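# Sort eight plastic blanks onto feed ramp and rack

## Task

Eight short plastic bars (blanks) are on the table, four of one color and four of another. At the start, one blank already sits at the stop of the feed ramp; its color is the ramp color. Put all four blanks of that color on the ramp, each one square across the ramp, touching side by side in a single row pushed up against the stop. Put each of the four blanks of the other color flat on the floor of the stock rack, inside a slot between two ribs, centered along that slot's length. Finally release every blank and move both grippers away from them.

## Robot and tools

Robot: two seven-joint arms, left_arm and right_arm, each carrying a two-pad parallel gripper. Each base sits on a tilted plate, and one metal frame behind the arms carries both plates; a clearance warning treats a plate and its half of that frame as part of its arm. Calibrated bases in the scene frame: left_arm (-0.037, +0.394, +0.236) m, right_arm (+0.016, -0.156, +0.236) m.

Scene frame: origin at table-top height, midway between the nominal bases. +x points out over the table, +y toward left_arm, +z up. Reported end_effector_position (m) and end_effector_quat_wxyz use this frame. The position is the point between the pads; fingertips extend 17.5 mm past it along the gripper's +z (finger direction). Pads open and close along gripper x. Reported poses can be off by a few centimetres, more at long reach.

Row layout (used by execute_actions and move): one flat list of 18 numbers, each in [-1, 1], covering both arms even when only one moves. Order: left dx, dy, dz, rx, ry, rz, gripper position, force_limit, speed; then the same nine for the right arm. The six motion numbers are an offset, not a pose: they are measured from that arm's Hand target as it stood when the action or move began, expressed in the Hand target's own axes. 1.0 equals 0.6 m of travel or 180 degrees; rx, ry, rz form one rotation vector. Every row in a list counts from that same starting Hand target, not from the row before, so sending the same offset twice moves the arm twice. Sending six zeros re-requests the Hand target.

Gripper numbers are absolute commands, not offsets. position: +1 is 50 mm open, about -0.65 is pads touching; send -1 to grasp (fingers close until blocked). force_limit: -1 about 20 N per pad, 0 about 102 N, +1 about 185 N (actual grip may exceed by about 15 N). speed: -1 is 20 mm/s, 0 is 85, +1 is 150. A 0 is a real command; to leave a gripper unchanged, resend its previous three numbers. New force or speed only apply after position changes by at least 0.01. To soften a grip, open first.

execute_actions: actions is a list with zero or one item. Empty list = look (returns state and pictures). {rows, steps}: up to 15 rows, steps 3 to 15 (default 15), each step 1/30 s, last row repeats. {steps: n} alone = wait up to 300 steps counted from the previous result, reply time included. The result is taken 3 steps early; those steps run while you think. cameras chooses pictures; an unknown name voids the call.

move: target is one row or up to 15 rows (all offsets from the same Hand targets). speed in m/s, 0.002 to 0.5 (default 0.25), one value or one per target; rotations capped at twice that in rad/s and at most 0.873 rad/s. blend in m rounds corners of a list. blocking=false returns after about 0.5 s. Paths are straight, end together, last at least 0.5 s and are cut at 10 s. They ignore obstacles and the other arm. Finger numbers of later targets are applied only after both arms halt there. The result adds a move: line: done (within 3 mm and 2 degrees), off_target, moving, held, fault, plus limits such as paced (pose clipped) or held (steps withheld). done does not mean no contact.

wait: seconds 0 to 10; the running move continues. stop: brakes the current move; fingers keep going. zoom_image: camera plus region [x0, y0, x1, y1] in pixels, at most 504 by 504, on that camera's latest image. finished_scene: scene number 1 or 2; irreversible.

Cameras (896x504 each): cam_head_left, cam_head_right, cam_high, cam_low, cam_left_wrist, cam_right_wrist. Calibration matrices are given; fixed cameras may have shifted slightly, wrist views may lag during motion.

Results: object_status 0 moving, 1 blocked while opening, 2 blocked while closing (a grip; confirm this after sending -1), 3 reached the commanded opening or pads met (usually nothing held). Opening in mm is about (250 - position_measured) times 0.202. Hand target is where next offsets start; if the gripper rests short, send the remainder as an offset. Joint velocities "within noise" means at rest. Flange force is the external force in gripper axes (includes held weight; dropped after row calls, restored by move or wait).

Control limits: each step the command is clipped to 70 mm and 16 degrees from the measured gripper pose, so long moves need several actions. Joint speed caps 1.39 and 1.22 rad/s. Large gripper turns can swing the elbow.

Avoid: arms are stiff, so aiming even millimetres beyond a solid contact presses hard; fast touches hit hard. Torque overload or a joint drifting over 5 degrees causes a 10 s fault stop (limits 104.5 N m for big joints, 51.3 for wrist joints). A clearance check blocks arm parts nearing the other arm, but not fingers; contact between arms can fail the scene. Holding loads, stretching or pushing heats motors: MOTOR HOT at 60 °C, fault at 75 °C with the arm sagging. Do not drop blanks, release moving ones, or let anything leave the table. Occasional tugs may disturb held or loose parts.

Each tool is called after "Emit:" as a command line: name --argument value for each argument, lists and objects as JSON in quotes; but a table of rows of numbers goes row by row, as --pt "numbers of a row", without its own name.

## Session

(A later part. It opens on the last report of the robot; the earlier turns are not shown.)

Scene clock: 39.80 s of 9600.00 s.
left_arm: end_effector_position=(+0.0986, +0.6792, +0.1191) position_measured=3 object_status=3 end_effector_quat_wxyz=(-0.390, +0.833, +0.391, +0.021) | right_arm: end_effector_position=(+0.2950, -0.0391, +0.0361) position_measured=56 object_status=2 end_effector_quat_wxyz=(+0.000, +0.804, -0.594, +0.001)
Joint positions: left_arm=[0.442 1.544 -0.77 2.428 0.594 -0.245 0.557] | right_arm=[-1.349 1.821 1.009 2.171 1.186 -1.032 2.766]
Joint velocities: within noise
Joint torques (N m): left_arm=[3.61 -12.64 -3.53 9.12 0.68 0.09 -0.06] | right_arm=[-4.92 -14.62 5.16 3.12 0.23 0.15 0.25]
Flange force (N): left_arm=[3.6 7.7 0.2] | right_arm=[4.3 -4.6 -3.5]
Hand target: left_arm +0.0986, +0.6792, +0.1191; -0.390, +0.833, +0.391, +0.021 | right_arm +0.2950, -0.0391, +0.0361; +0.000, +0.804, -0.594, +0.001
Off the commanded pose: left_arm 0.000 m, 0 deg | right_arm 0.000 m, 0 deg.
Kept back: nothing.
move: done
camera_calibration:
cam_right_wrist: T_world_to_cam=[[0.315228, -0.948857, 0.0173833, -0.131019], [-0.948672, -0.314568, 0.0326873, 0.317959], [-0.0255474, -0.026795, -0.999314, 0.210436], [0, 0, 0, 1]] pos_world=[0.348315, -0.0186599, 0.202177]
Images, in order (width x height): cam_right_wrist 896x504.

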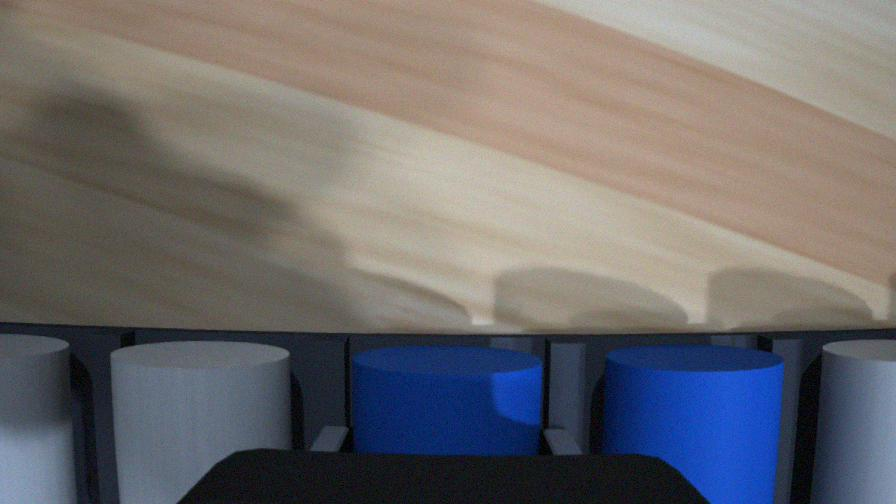

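Emit:
move --pt "0 0 0 0 0 0 1 -0.8 0 0 0 -0.2232 0 0 0 -1 -0.7 -0.5" --pt "0 0 0 0 0 0 1 -0.8 0 0.1847 -0.3993 -0.2232 0 0 0.15 -1 -0.7 -0.5" --cameras '["cam_right_wrist","cam_low"]' --speed '[0.15,0.25]' --blend '[0.03,0]'

Scene clock: 43.23 s of 9600.00 s.
left_arm: end_effector_position=(+0.0986, +0.6792, +0.1191) position_measured=3 object_status=3 end_effector_quat_wxyz=(-0.390, +0.833, +0.391, +0.021) | right_arm: end_effector_position=(+0.5564, -0.0744, +0.1702) position_measured=56 object_status=2 end_effector_quat_wxyz=(+0.000, -0.643, +0.765, -0.001)
Joint positions: left_arm=[0.442 1.544 -0.77 2.428 0.594 -0.245 0.557] | right_arm=[-0.891 1.568 1.408 1.476 1.825 -1.235 1.908]
Joint velocities: left_arm=[within noise] | right_arm=[0.002 0.001 0.001 -0.008 0.002 -0.004 -0.005]
Joint torques (N m): left_arm=[3.54 -12.62 -3.48 9.12 0.65 0.07 -0.12] | right_arm=[-8.28 -20.67 7.81 -2.13 0.32 0.06 0.37]
Flange force (N): left_arm=[3.6 7.9 -0.2] | right_arm=[0.8 -5.4 -1.0]
Hand target: left_arm +0.0986, +0.6792, +0.1191; -0.390, +0.833, +0.391, +0.021 | right_arm +0.5564, -0.0744, +0.1702; +0.000, -0.643, +0.765, -0.001
Off the commanded pose: left_arm 0.000 m, 0 deg | right_arm 0.000 m, 0 deg.
Kept back: nothing.
move: done; blend cut to 0 m at target 1
camera_calibration:
cam_right_wrist: T_world_to_cam=[[-0.149848, -0.98856, 0.0171507, 0.00656445], [-0.988118, 0.150336, 0.0319715, 0.607128], [-0.0341842, -0.012156, -0.999342, 0.35609], [0, 0, 0, 1]] pos_world=[0.61307, -0.0804552, 0.336332]
Images, in order (width x height): cam_low 896x504, cam_right_wrist 896x504.

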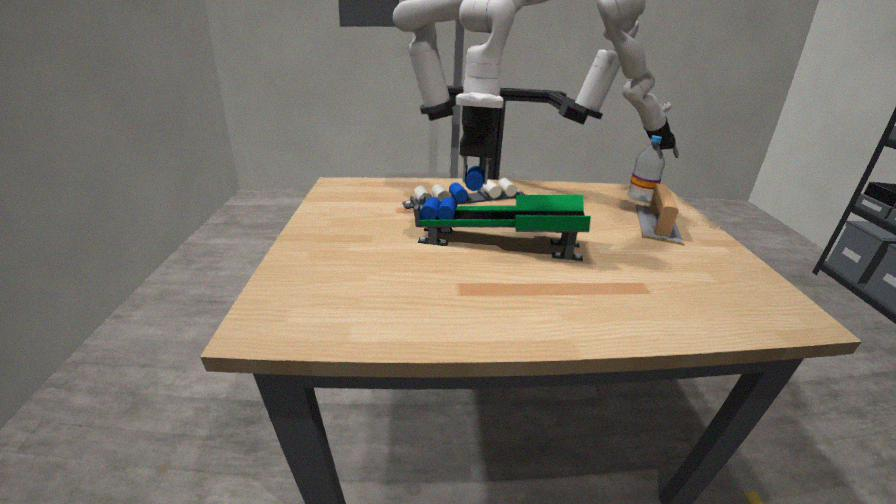

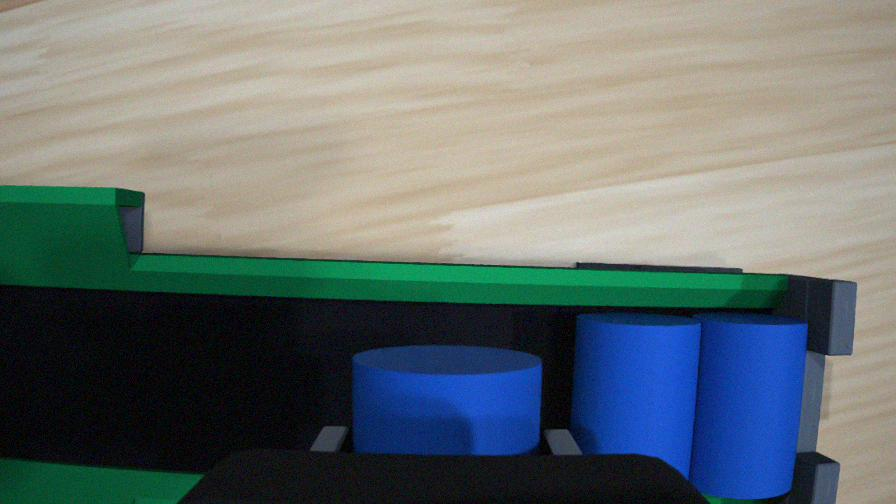

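Emit:
move --pt "0 0 0 0 0 0 1 -0.8 0 0.01 -0.0008 0.05 0 0 0.01 -1 -0.7 -0.5" --pt "0 0 0 0 0 0 1 -0.8 0 0.01 -0.0008 0.11 0 0 0.01 -1 -0.7 -0.5" --cameras '["cam_right_wrist","cam_low"]' --speed '[0.15,0.08]' --blend '[0.02,0]'

Emit:
zoom_image --camera "cam_low" --region '[400, 160, 540, 240]'

Scene clock: 46.53 s of 9600.00 s.
left_arm: end_effector_position=(+0.0986, +0.6792, +0.1191) position_measured=3 object_status=3 end_effector_quat_wxyz=(-0.390, +0.833, +0.391, +0.021) | right_arm: end_effector_position=(+0.5559, -0.0805, +0.1042) position_measured=56 object_status=2 end_effector_quat_wxyz=(+0.000, -0.631, +0.775, -0.001)
Joint positions: left_arm=[0.442 1.544 -0.77 2.428 0.594 -0.245 0.557] | right_arm=[-0.847 1.662 1.345 1.464 1.736 -1.153 1.912]
Joint velocities: within noise
Joint torques (N m): left_arm=[3.57 -12.59 -3.45 9.17 0.67 0.06 -0.07] | right_arm=[-8.27 -21.03 7.63 -1.21 0.34 0.13 0.26]
Flange force (N): left_arm=[4.0 8.0 -0.2] | right_arm=[0.8 -5.7 -0.8]
Hand target: left_arm +0.0986, +0.6792, +0.1191; -0.390, +0.833, +0.391, +0.021 | right_arm +0.5559, -0.0805, +0.1042; +0.000, -0.631, +0.775, -0.001
Off the commanded pose: left_arm 0.000 m, 0 deg | right_arm 0.000 m, 0 deg.
Kept back: nothing.
move: done; blend cut to 0 m at target 1
camera_calibration:
cam_right_wrist: T_world_to_cam=[[-0.180832, -0.983364, 0.0171863, 0.0192665], [-0.982903, 0.181307, 0.0320679, 0.60927], [-0.0346504, -0.0110936, -0.999338, 0.290443], [0, 0, 0, 1]] pos_world=[0.612401, -0.0882971, 0.270381]
Images, in order (width x height): cam_low 896x504, cam_right_wrist 896x504.

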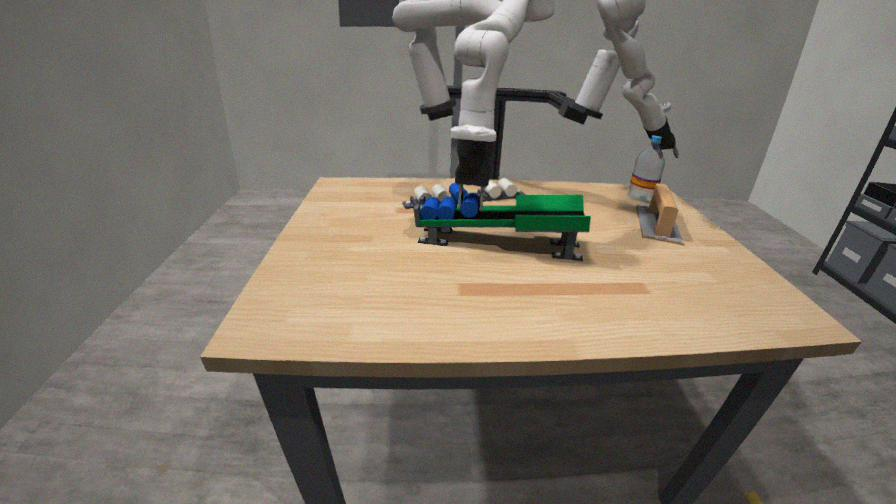

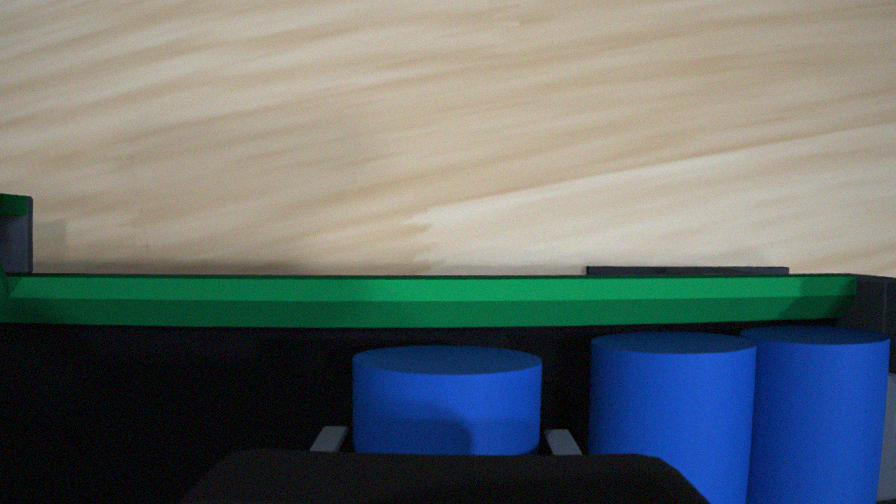

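Scaled by 3.600 from the camera's 896x504 image, which has a finer 1280x720 frame.

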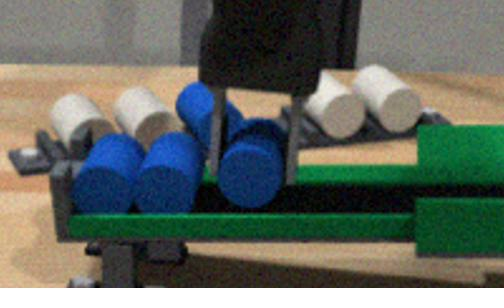

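Emit:
move --target '[0,0,0,0,0,0,1,-0.8,0, 0,-0.0013,0.0092,0,0,0,-1,-0.7,-0.5]' --cameras '[]' --speed 0.03

Emit:
move --target '[0,0,0,0,0,0,1,-0.8,0, 0,0,0.0025,0,0,0,-1,-0.7,-0.5]' --cameras '["cam_right_wrist"]' --speed 0.02

Scene clock: 47.47 s of 9600.00 s.
left_arm: end_effector_position=(+0.0986, +0.6792, +0.1191) position_measured=3 object_status=3 end_effector_quat_wxyz=(-0.390, +0.833, +0.391, +0.021) | right_arm: end_effector_position=(+0.5567, -0.0806, +0.0987) position_measured=56 object_status=2 end_effector_quat_wxyz=(+0.000, -0.631, +0.776, -0.001)
Joint positions: left_arm=[0.442 1.544 -0.77 2.428 0.594 -0.245 0.557] | right_arm=[-0.842 1.67 1.34 1.458 1.729 -1.147 1.912]
Joint velocities: within noise
Joint torques (N m): left_arm=[3.6 -12.61 -3.5 9.17 0.67 0.05 -0.08] | right_arm=[-8.33 -21.13 7.63 -1.28 0.27 0.14 0.24]
Flange force (N): left_arm=[3.8 8.0 0.0] | right_arm=[1.1 -5.4 -0.8]
Hand target: left_arm +0.0986, +0.6792, +0.1191; -0.390, +0.833, +0.391, +0.021 | right_arm +0.5567, -0.0806, +0.0987; +0.000, -0.631, +0.776, -0.001
Off the commanded pose: left_arm 0.000 m, 0 deg | right_arm 0.000 m, 0 deg.
Kept back: nothing.
move: done
No camera images: "cameras" was empty.

Scene clock: 48.17 s of 9600.00 s.
left_arm: end_effector_position=(+0.0986, +0.6792, +0.1191) position_measured=3 object_status=3 end_effector_quat_wxyz=(-0.390, +0.833, +0.391, +0.021) | right_arm: end_effector_position=(+0.5567, -0.0806, +0.0972) position_measured=56 object_status=2 end_effector_quat_wxyz=(+0.000, -0.631, +0.776, -0.001)
Joint positions: left_arm=[0.442 1.544 -0.77 2.428 0.594 -0.245 0.557] | right_arm=[-0.841 1.672 1.339 1.457 1.728 -1.145 1.912]
Joint velocities: within noise
Joint torques (N m): left_arm=[3.58 -12.57 -3.46 9.09 0.66 0.06 -0.1] | right_arm=[-8.33 -21.07 7.63 -1.17 0.26 0.16 0.25]
Flange force (N): left_arm=[3.8 7.7 -0.2] | right_arm=[0.9 -5.8 -0.9]
Hand target: left_arm +0.0986, +0.6792, +0.1191; -0.390, +0.833, +0.391, +0.021 | right_arm +0.5567, -0.0806, +0.0971; +0.000, -0.631, +0.776, -0.001
Off the commanded pose: left_arm 0.000 m, 0 deg | right_arm 0.000 m, 0 deg.
Kept back: nothing.
move: done
camera_calibration:
cam_right_wrist: T_world_to_cam=[[-0.180872, -0.983356, 0.0172158, 0.0193705], [-0.982896, 0.181349, 0.0320622, 0.610286], [-0.0346506, -0.0111222, -0.999338, 0.283395], [0, 0, 0, 1]] pos_world=[0.613172, -0.0884745, 0.263307]
Images, in order (width x height): cam_right_wrist 896x504.

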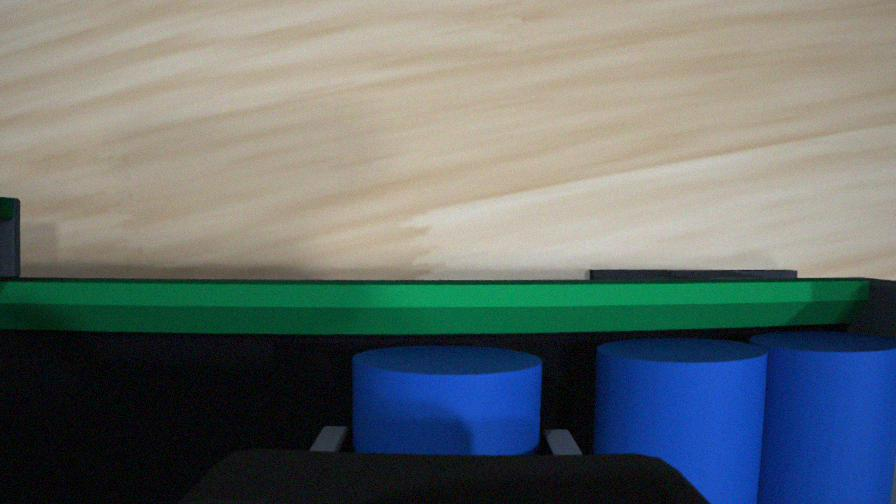

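Emit:
move --target '[0,0,0,0,0,0,1,-0.8,0, 0,0,0.0022,0,0,0,-1,-0.7,-0.5]' --cameras '[]' --speed 0.02

Emit:
move --target '[0,0,0,0,0,0,1,-0.8,0, 0,0,0.0018,0,0,0,-1,-0.7,-0.5]' --cameras '[]' --speed 0.02

Scene clock: 49.10 s of 9600.00 s.
left_arm: end_effector_position=(+0.0986, +0.6792, +0.1191) position_measured=3 object_status=3 end_effector_quat_wxyz=(-0.390, +0.833, +0.391, +0.021) | right_arm: end_effector_position=(+0.5567, -0.0806, +0.0958) position_measured=56 object_status=2 end_effector_quat_wxyz=(+0.000, -0.631, +0.776, -0.001)
Joint positions: left_arm=[0.442 1.544 -0.77 2.428 0.594 -0.245 0.557] | right_arm=[-0.84 1.674 1.337 1.456 1.726 -1.143 1.913]
Joint velocities: within noise
Joint torques (N m): left_arm=[3.61 -12.68 -3.5 9.12 0.68 0.04 -0.1] | right_arm=[-8.35 -21.08 7.57 -1.22 0.27 0.16 0.27]
Flange force (N): left_arm=[3.6 7.9 0.0] | right_arm=[1.0 -5.6 -0.9]
Hand target: left_arm +0.0986, +0.6792, +0.1191; -0.390, +0.833, +0.391, +0.021 | right_arm +0.5567, -0.0806, +0.0958; +0.000, -0.631, +0.776, -0.001
Off the commanded pose: left_arm 0.000 m, 0 deg | right_arm 0.000 m, 0 deg.
Kept back: nothing.
move: done
No camera images: "cameras" was empty.

Scene clock: 49.80 s of 9600.00 s.
left_arm: end_effector_position=(+0.0986, +0.6792, +0.1191) position_measured=3 object_status=3 end_effector_quat_wxyz=(-0.390, +0.833, +0.391, +0.021) | right_arm: end_effector_position=(+0.5567, -0.0806, +0.0948) position_measured=56 object_status=2 end_effector_quat_wxyz=(+0.000, -0.631, +0.776, -0.001)
Joint positions: left_arm=[0.442 1.544 -0.77 2.428 0.594 -0.245 0.557] | right_arm=[-0.839 1.676 1.336 1.455 1.725 -1.142 1.913]
Joint velocities: within noise
Joint torques (N m): left_arm=[3.56 -12.66 -3.46 9.12 0.66 0.07 -0.13] | right_arm=[-8.34 -21.1 7.63 -1.16 0.27 0.17 0.24]
Flange force (N): left_arm=[3.6 7.9 -0.1] | right_arm=[0.9 -5.7 -0.8]
Hand target: left_arm +0.0986, +0.6792, +0.1191; -0.390, +0.833, +0.391, +0.021 | right_arm +0.5567, -0.0806, +0.0948; +0.000, -0.631, +0.776, -0.001
Off the commanded pose: left_arm 0.000 m, 0 deg | right_arm 0.000 m, 0 deg.
Kept back: nothing.
move: done
No camera images: "cameras" was empty.

Emit:
move --target '[0,0,0,0,0,0,1,-0.8,0, 0,0,0.0018,0,0,0,-1,-0.7,-0.5]' --cameras '[]' --speed 0.02

Emit:
move --target '[0,0,0,0,0,0,1,-0.8,0, 0,0,0.0018,0,0,0,-1,-0.7,-0.5]' --cameras '["cam_right_wrist","cam_low"]' --speed 0.02

Emit:
zoom_image --camera "cam_low" --region '[410, 180, 510, 240]'

Scene clock: 50.73 s of 9600.00 s.
left_arm: end_effector_position=(+0.0986, +0.6792, +0.1191) position_measured=3 object_status=3 end_effector_quat_wxyz=(-0.390, +0.833, +0.391, +0.021) | right_arm: end_effector_position=(+0.5567, -0.0806, +0.0937) position_measured=56 object_status=2 end_effector_quat_wxyz=(+0.000, -0.631, +0.776, -0.001)
Joint positions: left_arm=[0.442 1.544 -0.77 2.428 0.594 -0.245 0.557] | right_arm=[-0.838 1.677 1.335 1.454 1.723 -1.141 1.913]
Joint velocities: within noise
Joint torques (N m): left_arm=[3.6 -12.61 -3.51 9.17 0.64 0.05 -0.11] | right_arm=[-5.67 -13.13 2.5 -3.29 -1.77 1.97 0.26]
Flange force (N): left_arm=[3.7 8.0 0.0] | right_arm=[4.9 1.4 -25.0]
Hand target: left_arm +0.0986, +0.6792, +0.1191; -0.390, +0.833, +0.391, +0.021 | right_arm +0.5567, -0.0806, +0.0937; +0.000, -0.631, +0.776, -0.001
Off the commanded pose: left_arm 0.000 m, 0 deg | right_arm 0.000 m, 0 deg.
Kept back: nothing.
move: done
No camera images: "cameras" was empty.

Scene clock: 51.43 s of 9600.00 s.
left_arm: end_effector_position=(+0.0986, +0.6792, +0.1191) position_measured=3 object_status=3 end_effector_quat_wxyz=(-0.390, +0.833, +0.391, +0.021) | right_arm: end_effector_position=(+0.5567, -0.0806, +0.0926) position_measured=56 object_status=2 end_effector_quat_wxyz=(+0.000, -0.631, +0.776, -0.001)
Joint positions: left_arm=[0.442 1.544 -0.77 2.428 0.594 -0.245 0.557] | right_arm=[-0.838 1.679 1.334 1.454 1.722 -1.139 1.913]
Joint velocities: within noise
Joint torques (N m): left_arm=[3.59 -12.61 -3.55 9.14 0.7 0.06 -0.1] | right_arm=[-2.26 -4.69 -2.29 -6.52 -4.5 5.06 0.24]
Flange force (N): left_arm=[3.6 7.8 0.0] | right_arm=[9.7 12.7 -53.2]
Hand target: left_arm +0.0986, +0.6792, +0.1191; -0.390, +0.833, +0.391, +0.021 | right_arm +0.5567, -0.0806, +0.0926; +0.000, -0.631, +0.775, -0.001
Off the commanded pose: left_arm 0.000 m, 0 deg | right_arm 0.000 m, 0 deg.
Kept back: nothing.
move: done
camera_calibration:
cam_right_wrist: T_world_to_cam=[[-0.180855, -0.98336, 0.0171646, 0.0194534], [-0.9829, 0.18133, 0.0320434, 0.610446], [-0.0346226, -0.0110759, -0.999339, 0.278867], [0, 0, 0, 1]] pos_world=[0.613181, -0.0884737, 0.258788]
Images, in order (width x height): cam_low 896x504, cam_right_wrist 896x504.

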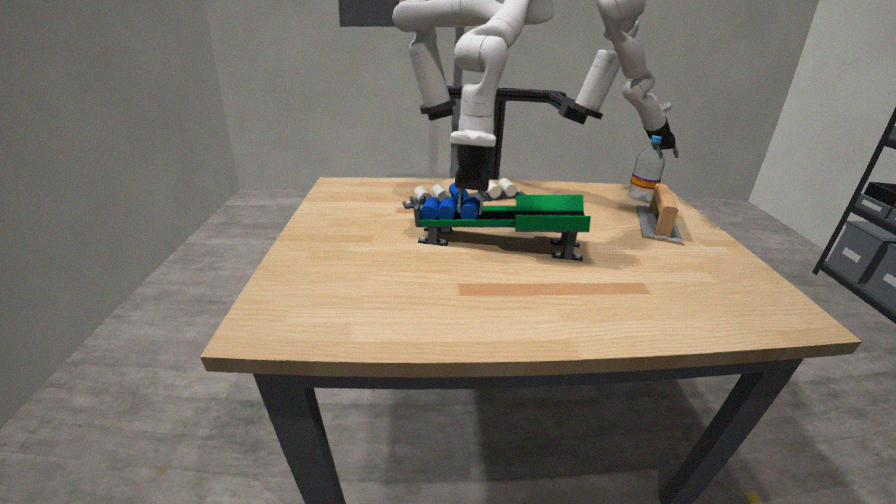

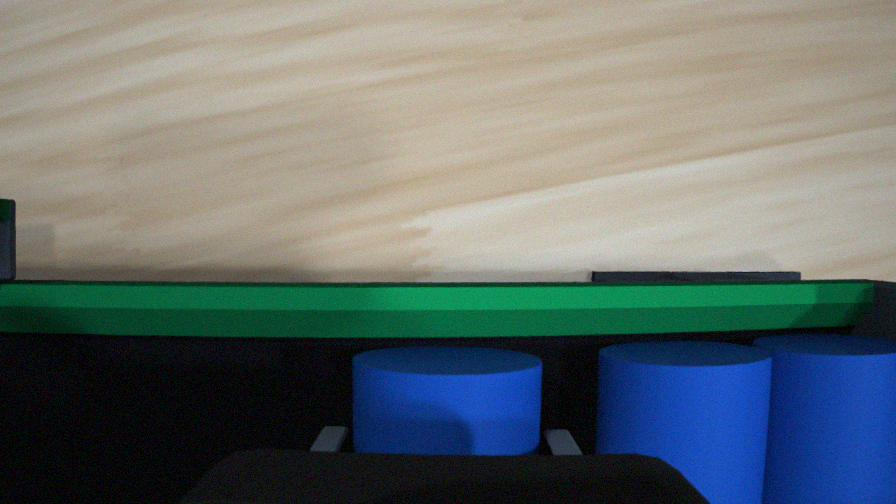

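Scaled by 5.040 from the camera's 896x504 image, which has a finer 1280x720 frame.

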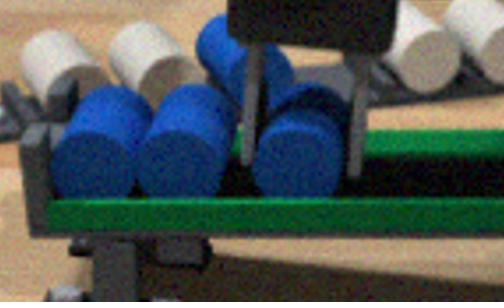

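Emit:
move --target '[0,0,0,0,0,0,1,-0.8,0, 0,0,-0.0023,0,0,0,-1,-0.7,-0.5]' --cameras '[]' --speed 0.02

Emit:
move --target '[0,0,0,0,0,0,1,-0.8,0, 0,0,0,0,0,0,0.77,-0.7,-0.8]' --cameras '["cam_right_wrist"]' --speed 0.02

Scene clock: 52.37 s of 9600.00 s.
left_arm: end_effector_position=(+0.0986, +0.6792, +0.1191) position_measured=3 object_status=3 end_effector_quat_wxyz=(-0.390, +0.833, +0.391, +0.021) | right_arm: end_effector_position=(+0.5567, -0.0806, +0.0939) position_measured=56 object_status=2 end_effector_quat_wxyz=(+0.000, -0.631, +0.776, -0.001)
Joint positions: left_arm=[0.442 1.544 -0.77 2.428 0.594 -0.245 0.557] | right_arm=[-0.838 1.677 1.335 1.455 1.724 -1.141 1.913]
Joint velocities: within noise
Joint torques (N m): left_arm=[3.58 -12.66 -3.47 9.15 0.68 0.03 -0.06] | right_arm=[-5.26 -12.34 2.14 -2.57 -1.24 1.62 0.27]
Flange force (N): left_arm=[3.9 8.1 -0.2] | right_arm=[3.8 0.2 -25.3]
Hand target: left_arm +0.0986, +0.6792, +0.1191; -0.390, +0.833, +0.391, +0.021 | right_arm +0.5567, -0.0806, +0.0940; +0.000, -0.631, +0.776, -0.001
Off the commanded pose: left_arm 0.000 m, 0 deg | right_arm 0.000 m, 0 deg.
Kept back: nothing.
move: done
No camera images: "cameras" was empty.

Scene clock: 53.07 s of 9600.00 s.
left_arm: end_effector_position=(+0.0986, +0.6792, +0.1191) position_measured=3 object_status=3 end_effector_quat_wxyz=(-0.390, +0.833, +0.391, +0.021) | right_arm: end_effector_position=(+0.5567, -0.0806, +0.0940) position_measured=37 object_status=3 end_effector_quat_wxyz=(+0.000, -0.631, +0.776, -0.001)
Joint positions: left_arm=[0.442 1.544 -0.77 2.428 0.594 -0.245 0.557] | right_arm=[-0.838 1.677 1.335 1.455 1.724 -1.141 1.913]
Joint velocities: within noise
Joint torques (N m): left_arm=[3.57 -12.65 -3.51 9.13 0.66 0.01 -0.12] | right_arm=[-8.25 -20.87 7.45 -1.13 0.27 0.19 0.26]
Flange force (N): left_arm=[3.6 8.2 -0.3] | right_arm=[0.9 -5.7 -1.4]
Hand target: left_arm +0.0986, +0.6792, +0.1191; -0.390, +0.833, +0.391, +0.021 | right_arm +0.5567, -0.0806, +0.0940; +0.000, -0.631, +0.776, -0.001
Off the commanded pose: left_arm 0.000 m, 0 deg | right_arm 0.000 m, 0 deg.
Kept back: nothing.
move: done
camera_calibration:
cam_right_wrist: T_world_to_cam=[[-0.180906, -0.983351, 0.0171699, 0.0194538], [-0.98289, 0.181381, 0.0320705, 0.610389], [-0.0346508, -0.0110744, -0.999338, 0.280216], [0, 0, 0, 1]] pos_world=[0.613175, -0.0884797, 0.260121]
Images, in order (width x height): cam_right_wrist 896x504.

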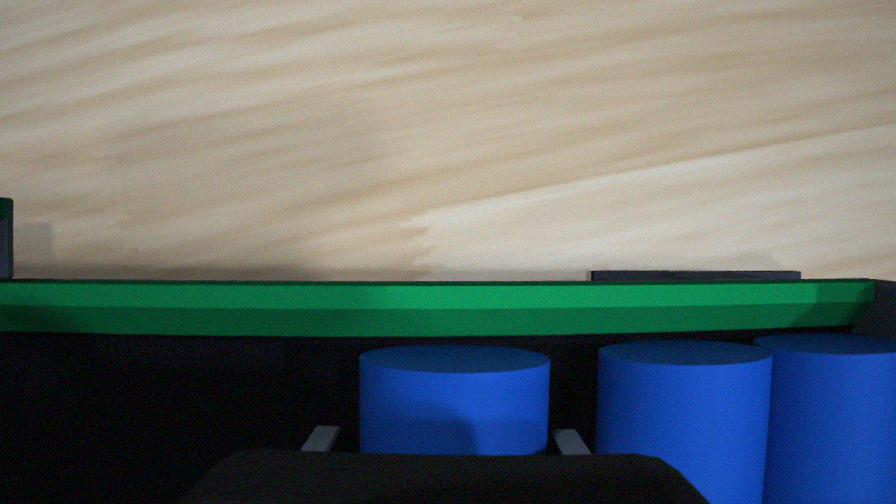

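Emit:
move --pt "0 0 0 0 0 0 1 -0.8 0 0 0 -0.05 0 0 0 0.77 -0.7 -0.8" --pt "0 0 0 0 0 0 1 -0.8 0 0 0 -0.13 0 0 0 0.77 -0.7 -0.8" --cameras '["cam_right_wrist"]' --speed '[0.05,0.25]' --blend '[0.02,0]'

Scene clock: 54.97 s of 9600.00 s.
left_arm: end_effector_position=(+0.0986, +0.6792, +0.1191) position_measured=3 object_status=3 end_effector_quat_wxyz=(-0.390, +0.833, +0.391, +0.021) | right_arm: end_effector_position=(+0.5567, -0.0806, +0.1719) position_measured=37 object_status=3 end_effector_quat_wxyz=(+0.000, -0.631, +0.776, -0.001)
Joint positions: left_arm=[0.442 1.544 -0.77 2.428 0.594 -0.245 0.557] | right_arm=[-0.884 1.564 1.413 1.482 1.825 -1.237 1.891]
Joint velocities: within noise
Joint torques (N m): left_arm=[3.61 -12.59 -3.53 9.11 0.65 0.05 -0.09] | right_arm=[-8.12 -19.98 7.62 -2.07 0.47 -0.06 0.25]
Flange force (N): left_arm=[3.6 7.8 -0.1] | right_arm=[1.2 -4.8 -1.8]
Hand target: left_arm +0.0986, +0.6792, +0.1191; -0.390, +0.833, +0.391, +0.021 | right_arm +0.5567, -0.0805, +0.1720; +0.000, -0.631, +0.776, -0.001
Off the commanded pose: left_arm 0.000 m, 0 deg | right_arm 0.000 m, 0 deg.
Kept back: nothing.
move: done; blend cut to 0 m at target 1
camera_calibration:
cam_right_wrist: T_world_to_cam=[[-0.180888, -0.983353, 0.0172175, 0.0181637], [-0.982893, 0.181364, 0.0320779, 0.607825], [-0.0346666, -0.0111205, -0.999337, 0.358084], [0, 0, 0, 1]] pos_world=[0.613126, -0.0883945, 0.338036]
Images, in order (width x height): cam_right_wrist 896x504.

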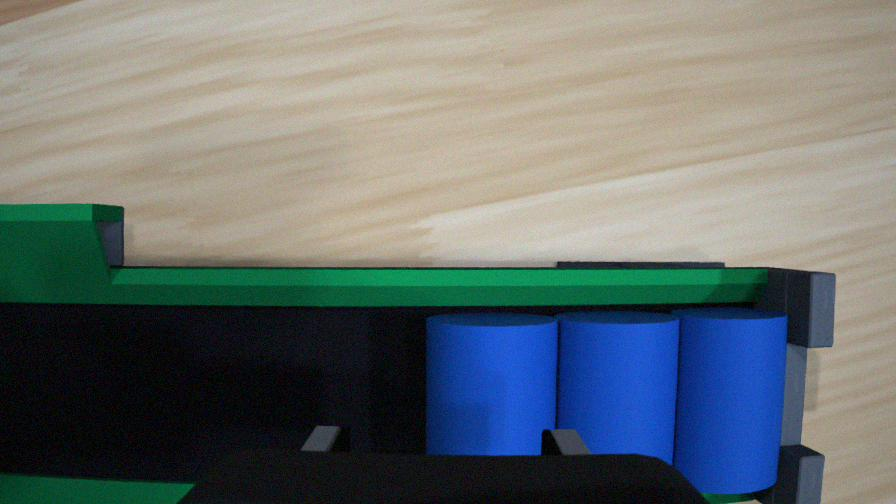

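Emit:
move --pt "0 0 0 0 0 0 1 -0.8 0 0.1005 0.3977 0.0367 0 0 -0.1606 0.77 -0.7 -0.8" --pt "0 0 0 0 0 0 1 -0.8 0 0.1005 0.3977 0.12 0 0 -0.1606 0.85 -0.7 -0.8" --cameras '["cam_right_wrist"]' --speed '[0.25,0.2]'

Scene clock: 58.10 s of 9600.00 s.
left_arm: end_effector_position=(+0.0986, +0.6792, +0.1191) position_measured=3 object_status=3 end_effector_quat_wxyz=(-0.390, +0.833, +0.391, +0.021) | right_arm: end_effector_position=(+0.3108, -0.0913, +0.0998) position_measured=25 object_status=3 end_effector_quat_wxyz=(+0.000, +0.805, -0.593, +0.001)
Joint positions: left_arm=[0.442 1.544 -0.77 2.428 0.594 -0.245 0.557] | right_arm=[-1.218 1.651 1.13 2.281 1.323 -1.029 2.943]
Joint velocities: within noise
Joint torques (N m): left_arm=[3.63 -12.64 -3.49 9.15 0.68 0.09 -0.06] | right_arm=[-5.43 -14.09 5.06 2.12 0.23 0.15 0.24]
Flange force (N): left_arm=[3.8 7.7 0.2] | right_arm=[5.5 -3.2 -2.7]
Hand target: left_arm +0.0986, +0.6792, +0.1191; -0.390, +0.833, +0.391, +0.021 | right_arm +0.3108, -0.0913, +0.0999; +0.000, +0.805, -0.593, +0.001
Off the commanded pose: left_arm 0.000 m, 0 deg | right_arm 0.000 m, 0 deg.
Kept back: nothing.
move: done
camera_calibration:
cam_right_wrist: T_world_to_cam=[[0.317042, -0.948252, 0.0173831, -0.187172], [-0.948068, -0.31638, 0.0327129, 0.314116], [-0.0255204, -0.0268517, -0.999314, 0.273178], [0, 0, 0, 1]] pos_world=[0.364116, -0.0707706, 0.265968]
Images, in order (width x height): cam_right_wrist 896x504.

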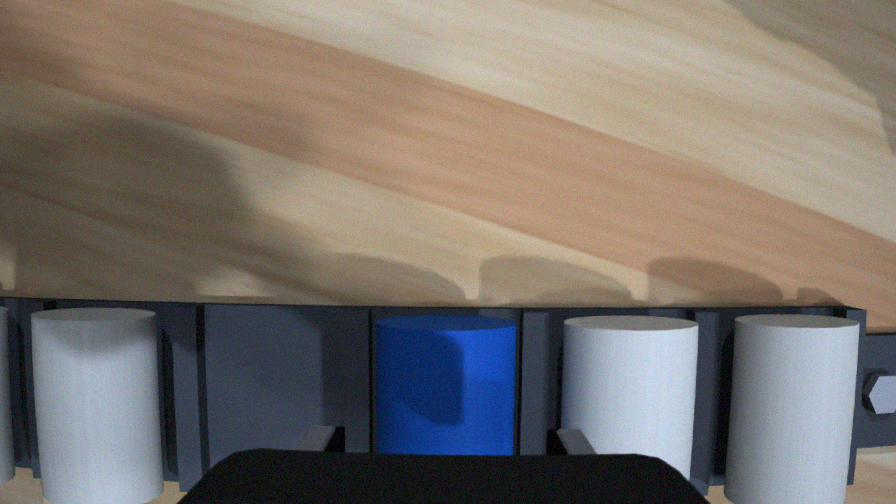

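Emit:
move --pt "0 0 0 0 0 0 1 -0.8 0 0 0 0.07 0 0 0 0.85 -0.7 -0.8" --pt "0 0 0 0 0 0 1 -0.8 0 0 0 0.1063 0 0 0 0.85 -0.7 -0.8" --cameras '["cam_right_wrist"]' --speed '[0.15,0.05]' --blend '[0.01,0]'

Emit:
move --target '[0,0,0,0,0,0,1,-0.8,0, 0,0,0,0,0,0,-1,-0.7,-0.5]' --cameras '["cam_right_wrist"]'

Scene clock: 59.90 s of 9600.00 s.
left_arm: end_effector_position=(+0.0986, +0.6792, +0.1191) position_measured=3 object_status=3 end_effector_quat_wxyz=(-0.390, +0.833, +0.391, +0.021) | right_arm: end_effector_position=(+0.3108, -0.0913, +0.0361) position_measured=25 object_status=3 end_effector_quat_wxyz=(+0.000, +0.805, -0.593, +0.001)
Joint positions: left_arm=[0.442 1.544 -0.77 2.428 0.594 -0.245 0.557] | right_arm=[-1.182 1.795 1.025 2.213 1.148 -1.023 2.985]
Joint velocities: within noise
Joint torques (N m): left_arm=[3.65 -12.61 -3.47 9.1 0.66 0.07 -0.07] | right_arm=[-5.44 -14.32 5.13 3.3 0.31 0.14 0.24]
Flange force (N): left_arm=[3.8 7.6 0.1] | right_arm=[5.3 -3.0 -2.7]
Hand target: left_arm +0.0986, +0.6792, +0.1191; -0.390, +0.833, +0.391, +0.021 | right_arm +0.3108, -0.0913, +0.0361; +0.000, +0.805, -0.593, +0.001
Off the commanded pose: left_arm 0.000 m, 0 deg | right_arm 0.000 m, 0 deg.
Kept back: nothing.
move: done; blend cut to 0 m at target 1
camera_calibration:
cam_right_wrist: T_world_to_cam=[[0.317029, -0.948257, 0.0173608, -0.186131], [-0.948073, -0.316369, 0.0326825, 0.316226], [-0.025499, -0.0268206, -0.999315, 0.20949], [0, 0, 0, 1]] pos_world=[0.364156, -0.070837, 0.202242]
Images, in order (width x height): cam_right_wrist 896x504.

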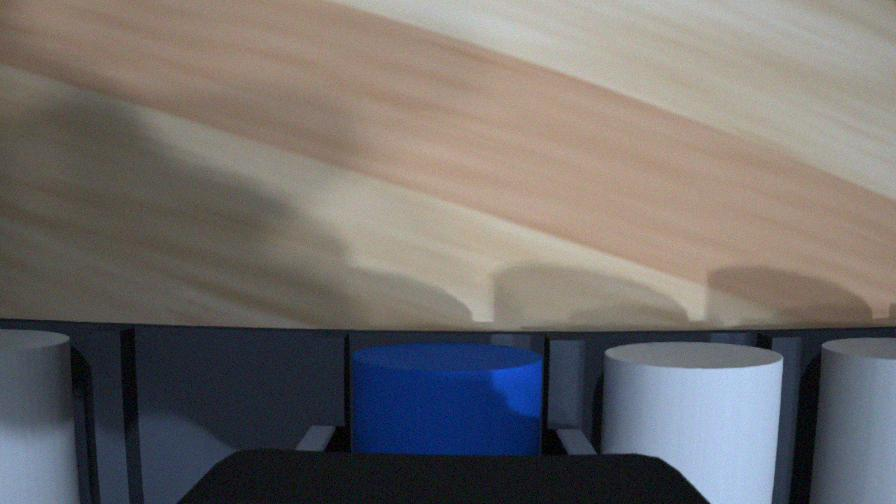

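Scene clock: 60.60 s of 9600.00 s.
left_arm: end_effector_position=(+0.0986, +0.6792, +0.1191) position_measured=3 object_status=3 end_effector_quat_wxyz=(-0.390, +0.833, +0.391, +0.021) | right_arm: end_effector_position=(+0.3108, -0.0914, +0.0361) position_measured=56 object_status=2 end_effector_quat_wxyz=(+0.000, +0.805, -0.593, +0.001)
Joint positions: left_arm=[0.442 1.544 -0.77 2.428 0.594 -0.245 0.557] | right_arm=[-1.182 1.795 1.025 2.213 1.148 -1.023 2.985]
Joint velocities: within noise
Joint torques (N m): left_arm=[3.64 -12.63 -3.43 9.13 0.65 0.09 -0.06] | right_arm=[-5.34 -14.21 4.89 3.32 0.2 0.15 0.26]
Flange force (N): left_arm=[3.9 7.7 0.2] | right_arm=[5.2 -3.7 -3.6]
Hand target: left_arm +0.0986, +0.6792, +0.1191; -0.390, +0.833, +0.391, +0.021 | right_arm +0.3108, -0.0914, +0.0361; +0.000, +0.805, -0.593, +0.001
Off the commanded pose: left_arm 0.000 m, 0 deg | right_arm 0.000 m, 0 deg.
Kept back: nothing.
move: done
camera_calibration:
cam_right_wrist: T_world_to_cam=[[0.317001, -0.948265, 0.0174312, -0.186153], [-0.948083, -0.31634, 0.0326737, 0.316236], [-0.0254692, -0.0268838, -0.999314, 0.209426], [0, 0, 0, 1]] pos_world=[0.364162, -0.070854, 0.202194]
Images, in order (width x height): cam_right_wrist 896x504.

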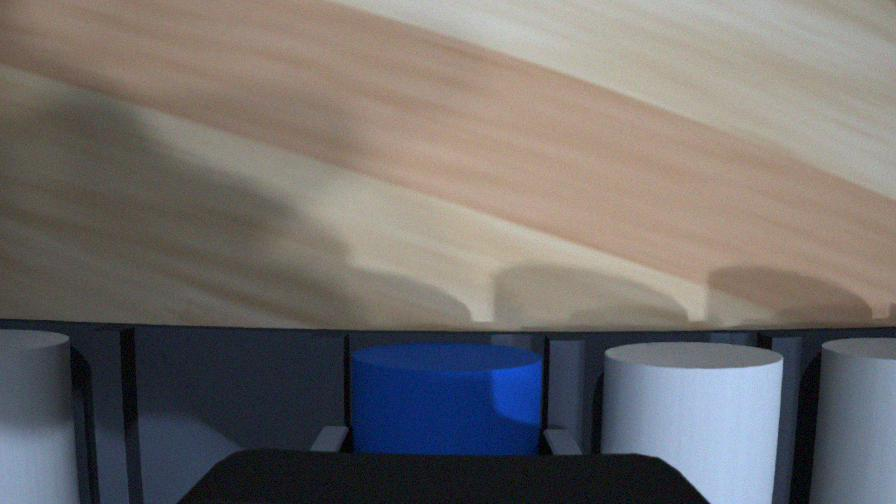

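Emit:
move --pt "0 0 0 0 0 0 1 -0.8 0 0 0 -0.2232 0 0 0 -1 -0.7 -0.5" --pt "0 0 0 0 0 0 1 -0.8 0 0.0460 -0.4286 -0.2232 0 0 0.1606 -1 -0.7 -0.5" --cameras '["cam_right_wrist"]' --speed '[0.15,0.25]' --blend '[0.03,0]'

Scene clock: 63.77 s of 9600.00 s.
left_arm: end_effector_position=(+0.0986, +0.6792, +0.1191) position_measured=3 object_status=3 end_effector_quat_wxyz=(-0.390, +0.833, +0.391, +0.021) | right_arm: end_effector_position=(+0.5646, -0.0415, +0.1701) position_measured=56 object_status=2 end_effector_quat_wxyz=(+0.000, -0.631, +0.775, -0.001)
Joint positions: left_arm=[0.442 1.544 -0.77 2.428 0.594 -0.245 0.557] | right_arm=[-0.91 1.577 1.389 1.397 1.85 -1.24 1.773]
Joint velocities: left_arm=[within noise] | right_arm=[0.002 0.001 0 -0.006 0.003 -0.005 -0.006]
Joint torques (N m): left_arm=[3.59 -12.58 -3.47 9.1 0.68 0.06 -0.11] | right_arm=[-8.59 -21.49 7.59 -2.29 0.3 0.23 0.39]
Flange force (N): left_arm=[3.8 7.7 -0.1] | right_arm=[-0.1 -6.6 -1.2]
Hand target: left_arm +0.0986, +0.6792, +0.1191; -0.390, +0.833, +0.391, +0.021 | right_arm +0.5646, -0.0415, +0.1701; +0.000, -0.631, +0.776, -0.001
Off the commanded pose: left_arm 0.000 m, 0 deg | right_arm 0.000 m, 0 deg.
Kept back: nothing.
move: done; blend cut to 0 m at target 1
camera_calibration:
cam_right_wrist: T_world_to_cam=[[-0.180809, -0.98337, 0.0170863, 0.0580092], [-0.982915, 0.181279, 0.031863, 0.60861], [-0.0344305, -0.0110332, -0.999346, 0.356865], [0, 0, 0, 1]] pos_world=[0.620987, -0.0493462, 0.336248]
Images, in order (width x height): cam_right_wrist 896x504.

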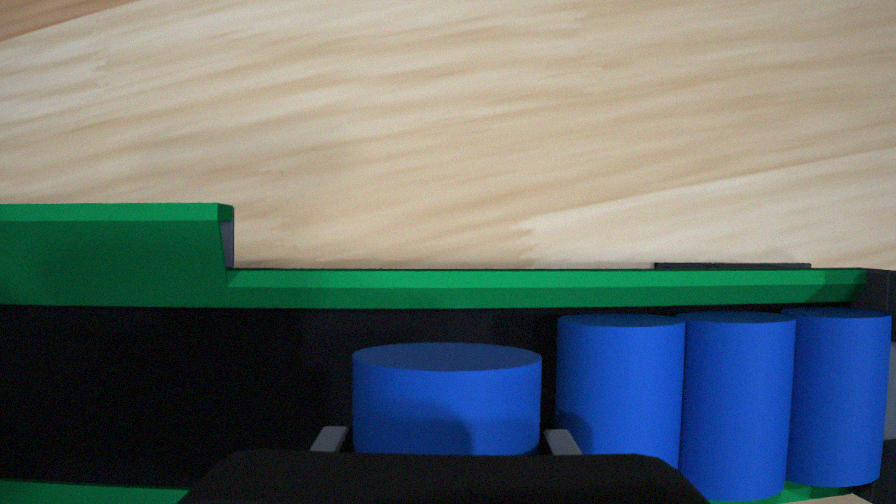

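Emit:
move --pt "0 0 0 0 0 0 1 -0.8 0 0 0.0022 0.085 0 0 0 -1 -0.7 -0.5" --pt "0 0 0 0 0 0 1 -0.8 0 0 0.0022 0.1185 0 0 0 -1 -0.7 -0.5" --cameras '["cam_right_wrist"]' --speed '[0.15,0.03]' --blend '[0.01,0]'

Emit:
move --target '[0,0,0,0,0,0,1,-0.8,0, 0,0,0.0018,0,0,0,-1,-0.7,-0.5]' --cameras '[]' --speed 0.02

Scene clock: 65.73 s of 9600.00 s.
left_arm: end_effector_position=(+0.0986, +0.6792, +0.1191) position_measured=3 object_status=3 end_effector_quat_wxyz=(-0.390, +0.833, +0.391, +0.021) | right_arm: end_effector_position=(+0.5634, -0.0413, +0.0991) position_measured=56 object_status=2 end_effector_quat_wxyz=(+0.000, -0.631, +0.776, -0.001)
Joint positions: left_arm=[0.442 1.544 -0.77 2.428 0.594 -0.245 0.557] | right_arm=[-0.873 1.678 1.323 1.377 1.766 -1.15 1.792]
Joint velocities: within noise
Joint torques (N m): left_arm=[3.61 -12.61 -3.5 9.13 0.67 0.1 -0.07] | right_arm=[-7.54 -18.71 5.48 -2.4 -0.61 0.91 0.26]
Flange force (N): left_arm=[3.7 7.6 0.2] | right_arm=[2.4 -3.2 -10.1]
Hand target: left_arm +0.0986, +0.6792, +0.1191; -0.390, +0.833, +0.391, +0.021 | right_arm +0.5633, -0.0413, +0.0990; +0.000, -0.631, +0.776, -0.001
Off the commanded pose: left_arm 0.000 m, 0 deg | right_arm 0.000 m, 0 deg.
Kept back: nothing.
move: done; blend cut to 0 m at target 1
camera_calibration:
cam_right_wrist: T_world_to_cam=[[-0.180877, -0.983356, 0.0171369, 0.0592466], [-0.9829, 0.181349, 0.0319282, 0.609679], [-0.0345046, -0.0110688, -0.999343, 0.285962], [0, 0, 0, 1]] pos_world=[0.619837, -0.0491389, 0.265293]
Images, in order (width x height): cam_right_wrist 896x504.

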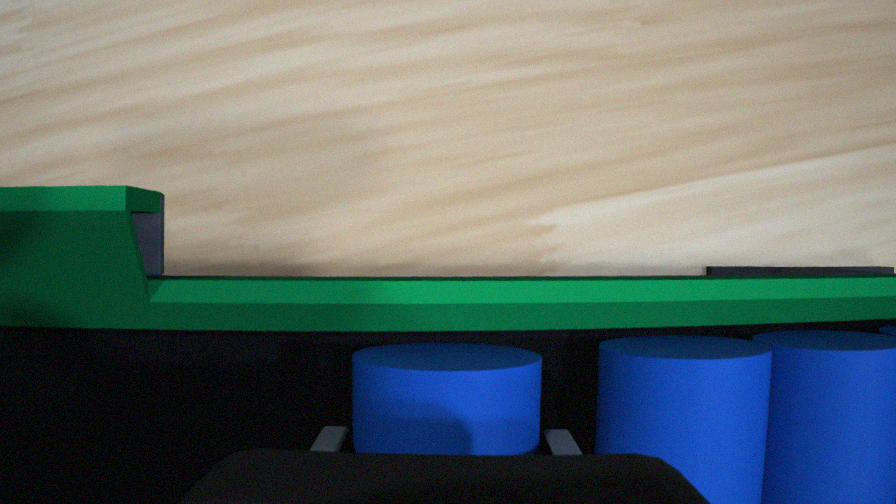

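Scene clock: 66.43 s of 9600.00 s.
left_arm: end_effector_position=(+0.0986, +0.6792, +0.1191) position_measured=3 object_status=3 end_effector_quat_wxyz=(-0.390, +0.833, +0.391, +0.021) | right_arm: end_effector_position=(+0.5633, -0.0413, +0.0979) position_measured=56 object_status=2 end_effector_quat_wxyz=(+0.000, -0.631, +0.776, -0.001)
Joint positions: left_arm=[0.442 1.544 -0.77 2.428 0.594 -0.245 0.557] | right_arm=[-0.872 1.68 1.322 1.377 1.765 -1.149 1.792]
Joint velocities: within noise
Joint torques (N m): left_arm=[3.58 -12.63 -3.54 9.12 0.67 0.07 -0.06] | right_arm=[-4.09 -9.03 -0.03 -5.63 -3.62 4.24 0.25]
Flange force (N): left_arm=[3.6 7.8 0.0] | right_arm=[8.9 8.1 -40.5]
Hand target: left_arm +0.0986, +0.6792, +0.1191; -0.390, +0.833, +0.391, +0.021 | right_arm +0.5633, -0.0413, +0.0979; +0.000, -0.631, +0.776, -0.001
Off the commanded pose: left_arm 0.000 m, 0 deg | right_arm 0.000 m, 0 deg.
Kept back: nothing.
move: done
No camera images: "cameras" was empty.

Emit:
move --target '[0,0,0,0,0,0,1,-0.8,0, 0,0,-0.0022,0,0,0,-1,-0.7,-0.5]' --cameras '[]' --speed 0.02

Emit:
move --target '[0,0,0,0,0,0,1,-0.8,0, 0,0,0,0,0,0,0.77,-0.7,-0.8]' --cameras '[]' --speed 0.02

Emit:
move --pt "0 0 0 0 0 0 1 -0.8 0 0 0 -0.06 0 0 0 0.77 -0.7 -0.8" --pt "0 0 0 0 0 0 1 -0.8 0 0.08 0 -0.18 0 0 0 0.77 -0.7 -0.8" --cameras '["cam_right_wrist","cam_low","cam_high"]' --speed '[0.05,0.2]' --blend '[0.02,0]'

Emit:
zoom_image --camera "cam_low" --region '[400, 160, 540, 240]'

Scene clock: 67.37 s of 9600.00 s.
left_arm: end_effector_position=(+0.0986, +0.6792, +0.1191) position_measured=3 object_status=3 end_effector_quat_wxyz=(-0.390, +0.833, +0.391, +0.021) | right_arm: end_effector_position=(+0.5633, -0.0413, +0.0991) position_measured=56 object_status=2 end_effector_quat_wxyz=(+0.000, -0.631, +0.775, -0.001)
Joint positions: left_arm=[0.442 1.544 -0.77 2.428 0.594 -0.245 0.557] | right_arm=[-0.873 1.678 1.323 1.377 1.766 -1.15 1.792]
Joint velocities: within noise
Joint torques (N m): left_arm=[3.6 -12.58 -3.5 9.15 0.66 0.04 -0.05] | right_arm=[-6.64 -16.41 4.31 -2.2 -0.59 1.07 0.27]
Flange force (N): left_arm=[3.9 7.9 -0.2] | right_arm=[2.4 -2.7 -15.1]
Hand target: left_arm +0.0986, +0.6792, +0.1191; -0.390, +0.833, +0.391, +0.021 | right_arm +0.5633, -0.0413, +0.0992; +0.000, -0.631, +0.776, -0.001
Off the commanded pose: left_arm 0.000 m, 0 deg | right_arm 0.000 m, 0 deg.
Kept back: nothing.
move: done
No camera images: "cameras" was empty.

Scene clock: 68.07 s of 9600.00 s.
left_arm: end_effector_position=(+0.0986, +0.6792, +0.1191) position_measured=3 object_status=3 end_effector_quat_wxyz=(-0.390, +0.833, +0.391, +0.021) | right_arm: end_effector_position=(+0.5633, -0.0413, +0.0992) position_measured=37 object_status=3 end_effector_quat_wxyz=(+0.000, -0.631, +0.776, -0.001)
Joint positions: left_arm=[0.442 1.544 -0.77 2.428 0.594 -0.245 0.557] | right_arm=[-0.873 1.678 1.323 1.377 1.766 -1.15 1.792]
Joint velocities: within noise
Joint torques (N m): left_arm=[3.61 -12.56 -3.45 9.16 0.73 0.05 -0.06] | right_arm=[-8.27 -21.58 7.28 -1.46 0.25 0.14 0.25]
Flange force (N): left_arm=[4.2 7.8 -0.1] | right_arm=[0.2 -6.0 -1.4]
Hand target: left_arm +0.0986, +0.6792, +0.1191; -0.390, +0.833, +0.391, +0.021 | right_arm +0.5633, -0.0413, +0.0992; +0.000, -0.631, +0.776, -0.001
Off the commanded pose: left_arm 0.000 m, 0 deg | right_arm 0.000 m, 0 deg.
Kept back: nothing.
move: done
No camera images: "cameras" was empty.

Scene clock: 69.97 s of 9600.00 s.
left_arm: end_effector_position=(+0.0986, +0.6792, +0.1191) position_measured=3 object_status=3 end_effector_quat_wxyz=(-0.390, +0.833, +0.391, +0.021) | right_arm: end_effector_position=(+0.5535, -0.0881, +0.2072) position_measured=37 object_status=3 end_effector_quat_wxyz=(+0.000, -0.631, +0.775, -0.001)
Joint positions: left_arm=[0.442 1.544 -0.77 2.428 0.594 -0.245 0.557] | right_arm=[-0.898 1.496 1.432 1.5 1.888 -1.261 1.892]
Joint velocities: within noise
Joint torques (N m): left_arm=[3.62 -12.55 -3.51 9.15 0.69 0.08 -0.09] | right_arm=[-8.11 -19.67 7.53 -2.57 0.27 0.32 0.27]
Flange force (N): left_arm=[3.8 7.6 0.1] | right_arm=[0.8 -5.5 -2.4]
Hand target: left_arm +0.0986, +0.6792, +0.1191; -0.390, +0.833, +0.391, +0.021 | right_arm +0.5535, -0.0882, +0.2073; +0.000, -0.631, +0.776, -0.001
Off the commanded pose: left_arm 0.000 m, 0 deg | right_arm 0.000 m, 0 deg.
Kept back: nothing.
move: done; blend cut to 0 m at target 1
camera_calibration:
cam_right_wrist: T_world_to_cam=[[-0.180843, -0.983361, 0.0172199, 0.00951305], [-0.982899, 0.181321, 0.0321291, 0.60498], [-0.0347169, -0.0111151, -0.999335, 0.393205], [0, 0, 0, 1]] pos_world=[0.610005, -0.09597, 0.373343]
Images, in order (width x height): cam_high 896x504, cam_low 896x504, cam_right_wrist 896x504.

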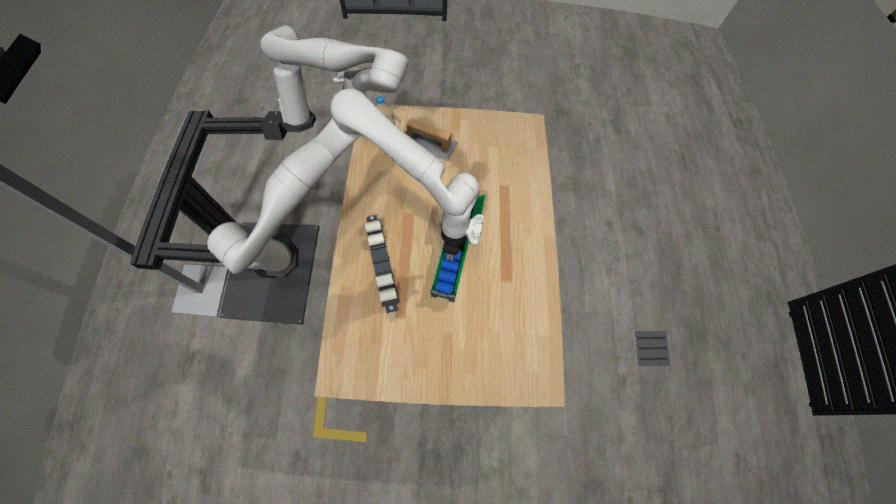

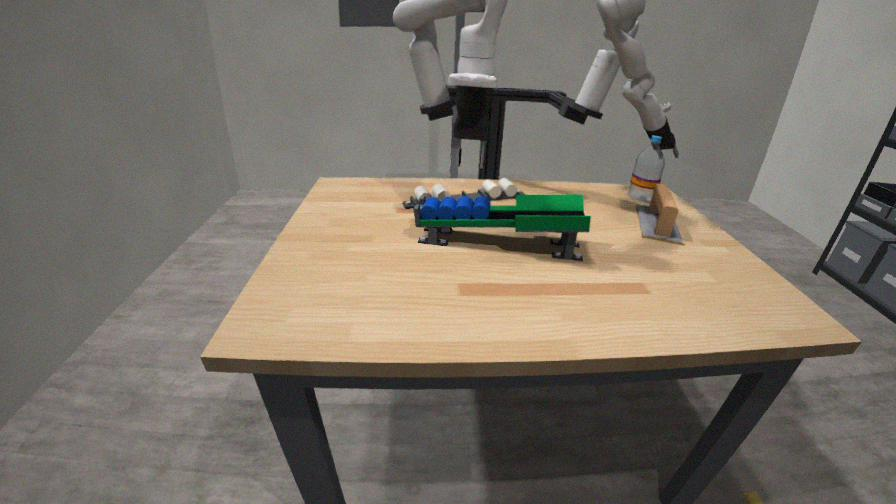

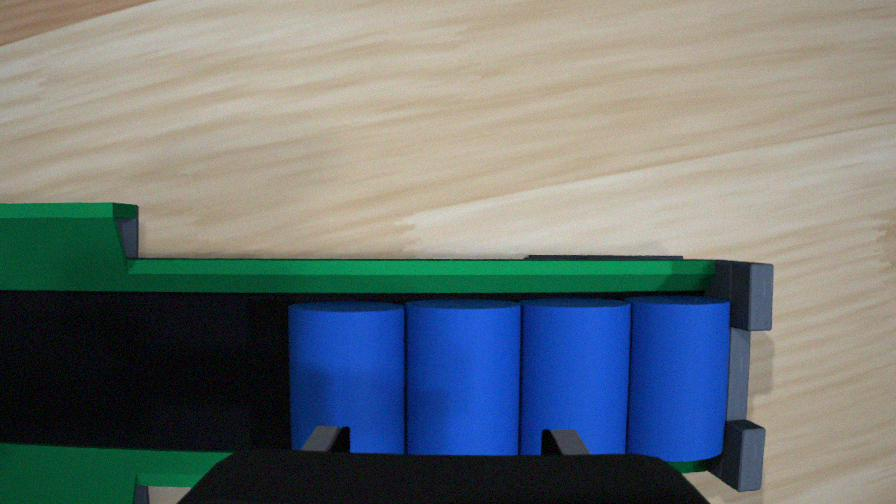

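Scaled by 3.600 from the camera's 896x504 image, which has a finer 1280x720 frame.

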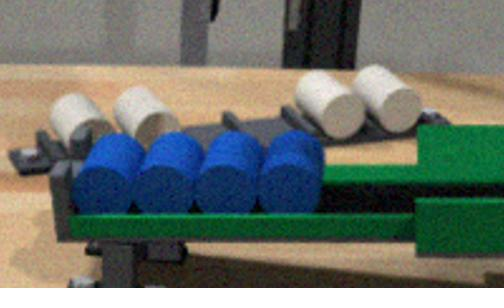

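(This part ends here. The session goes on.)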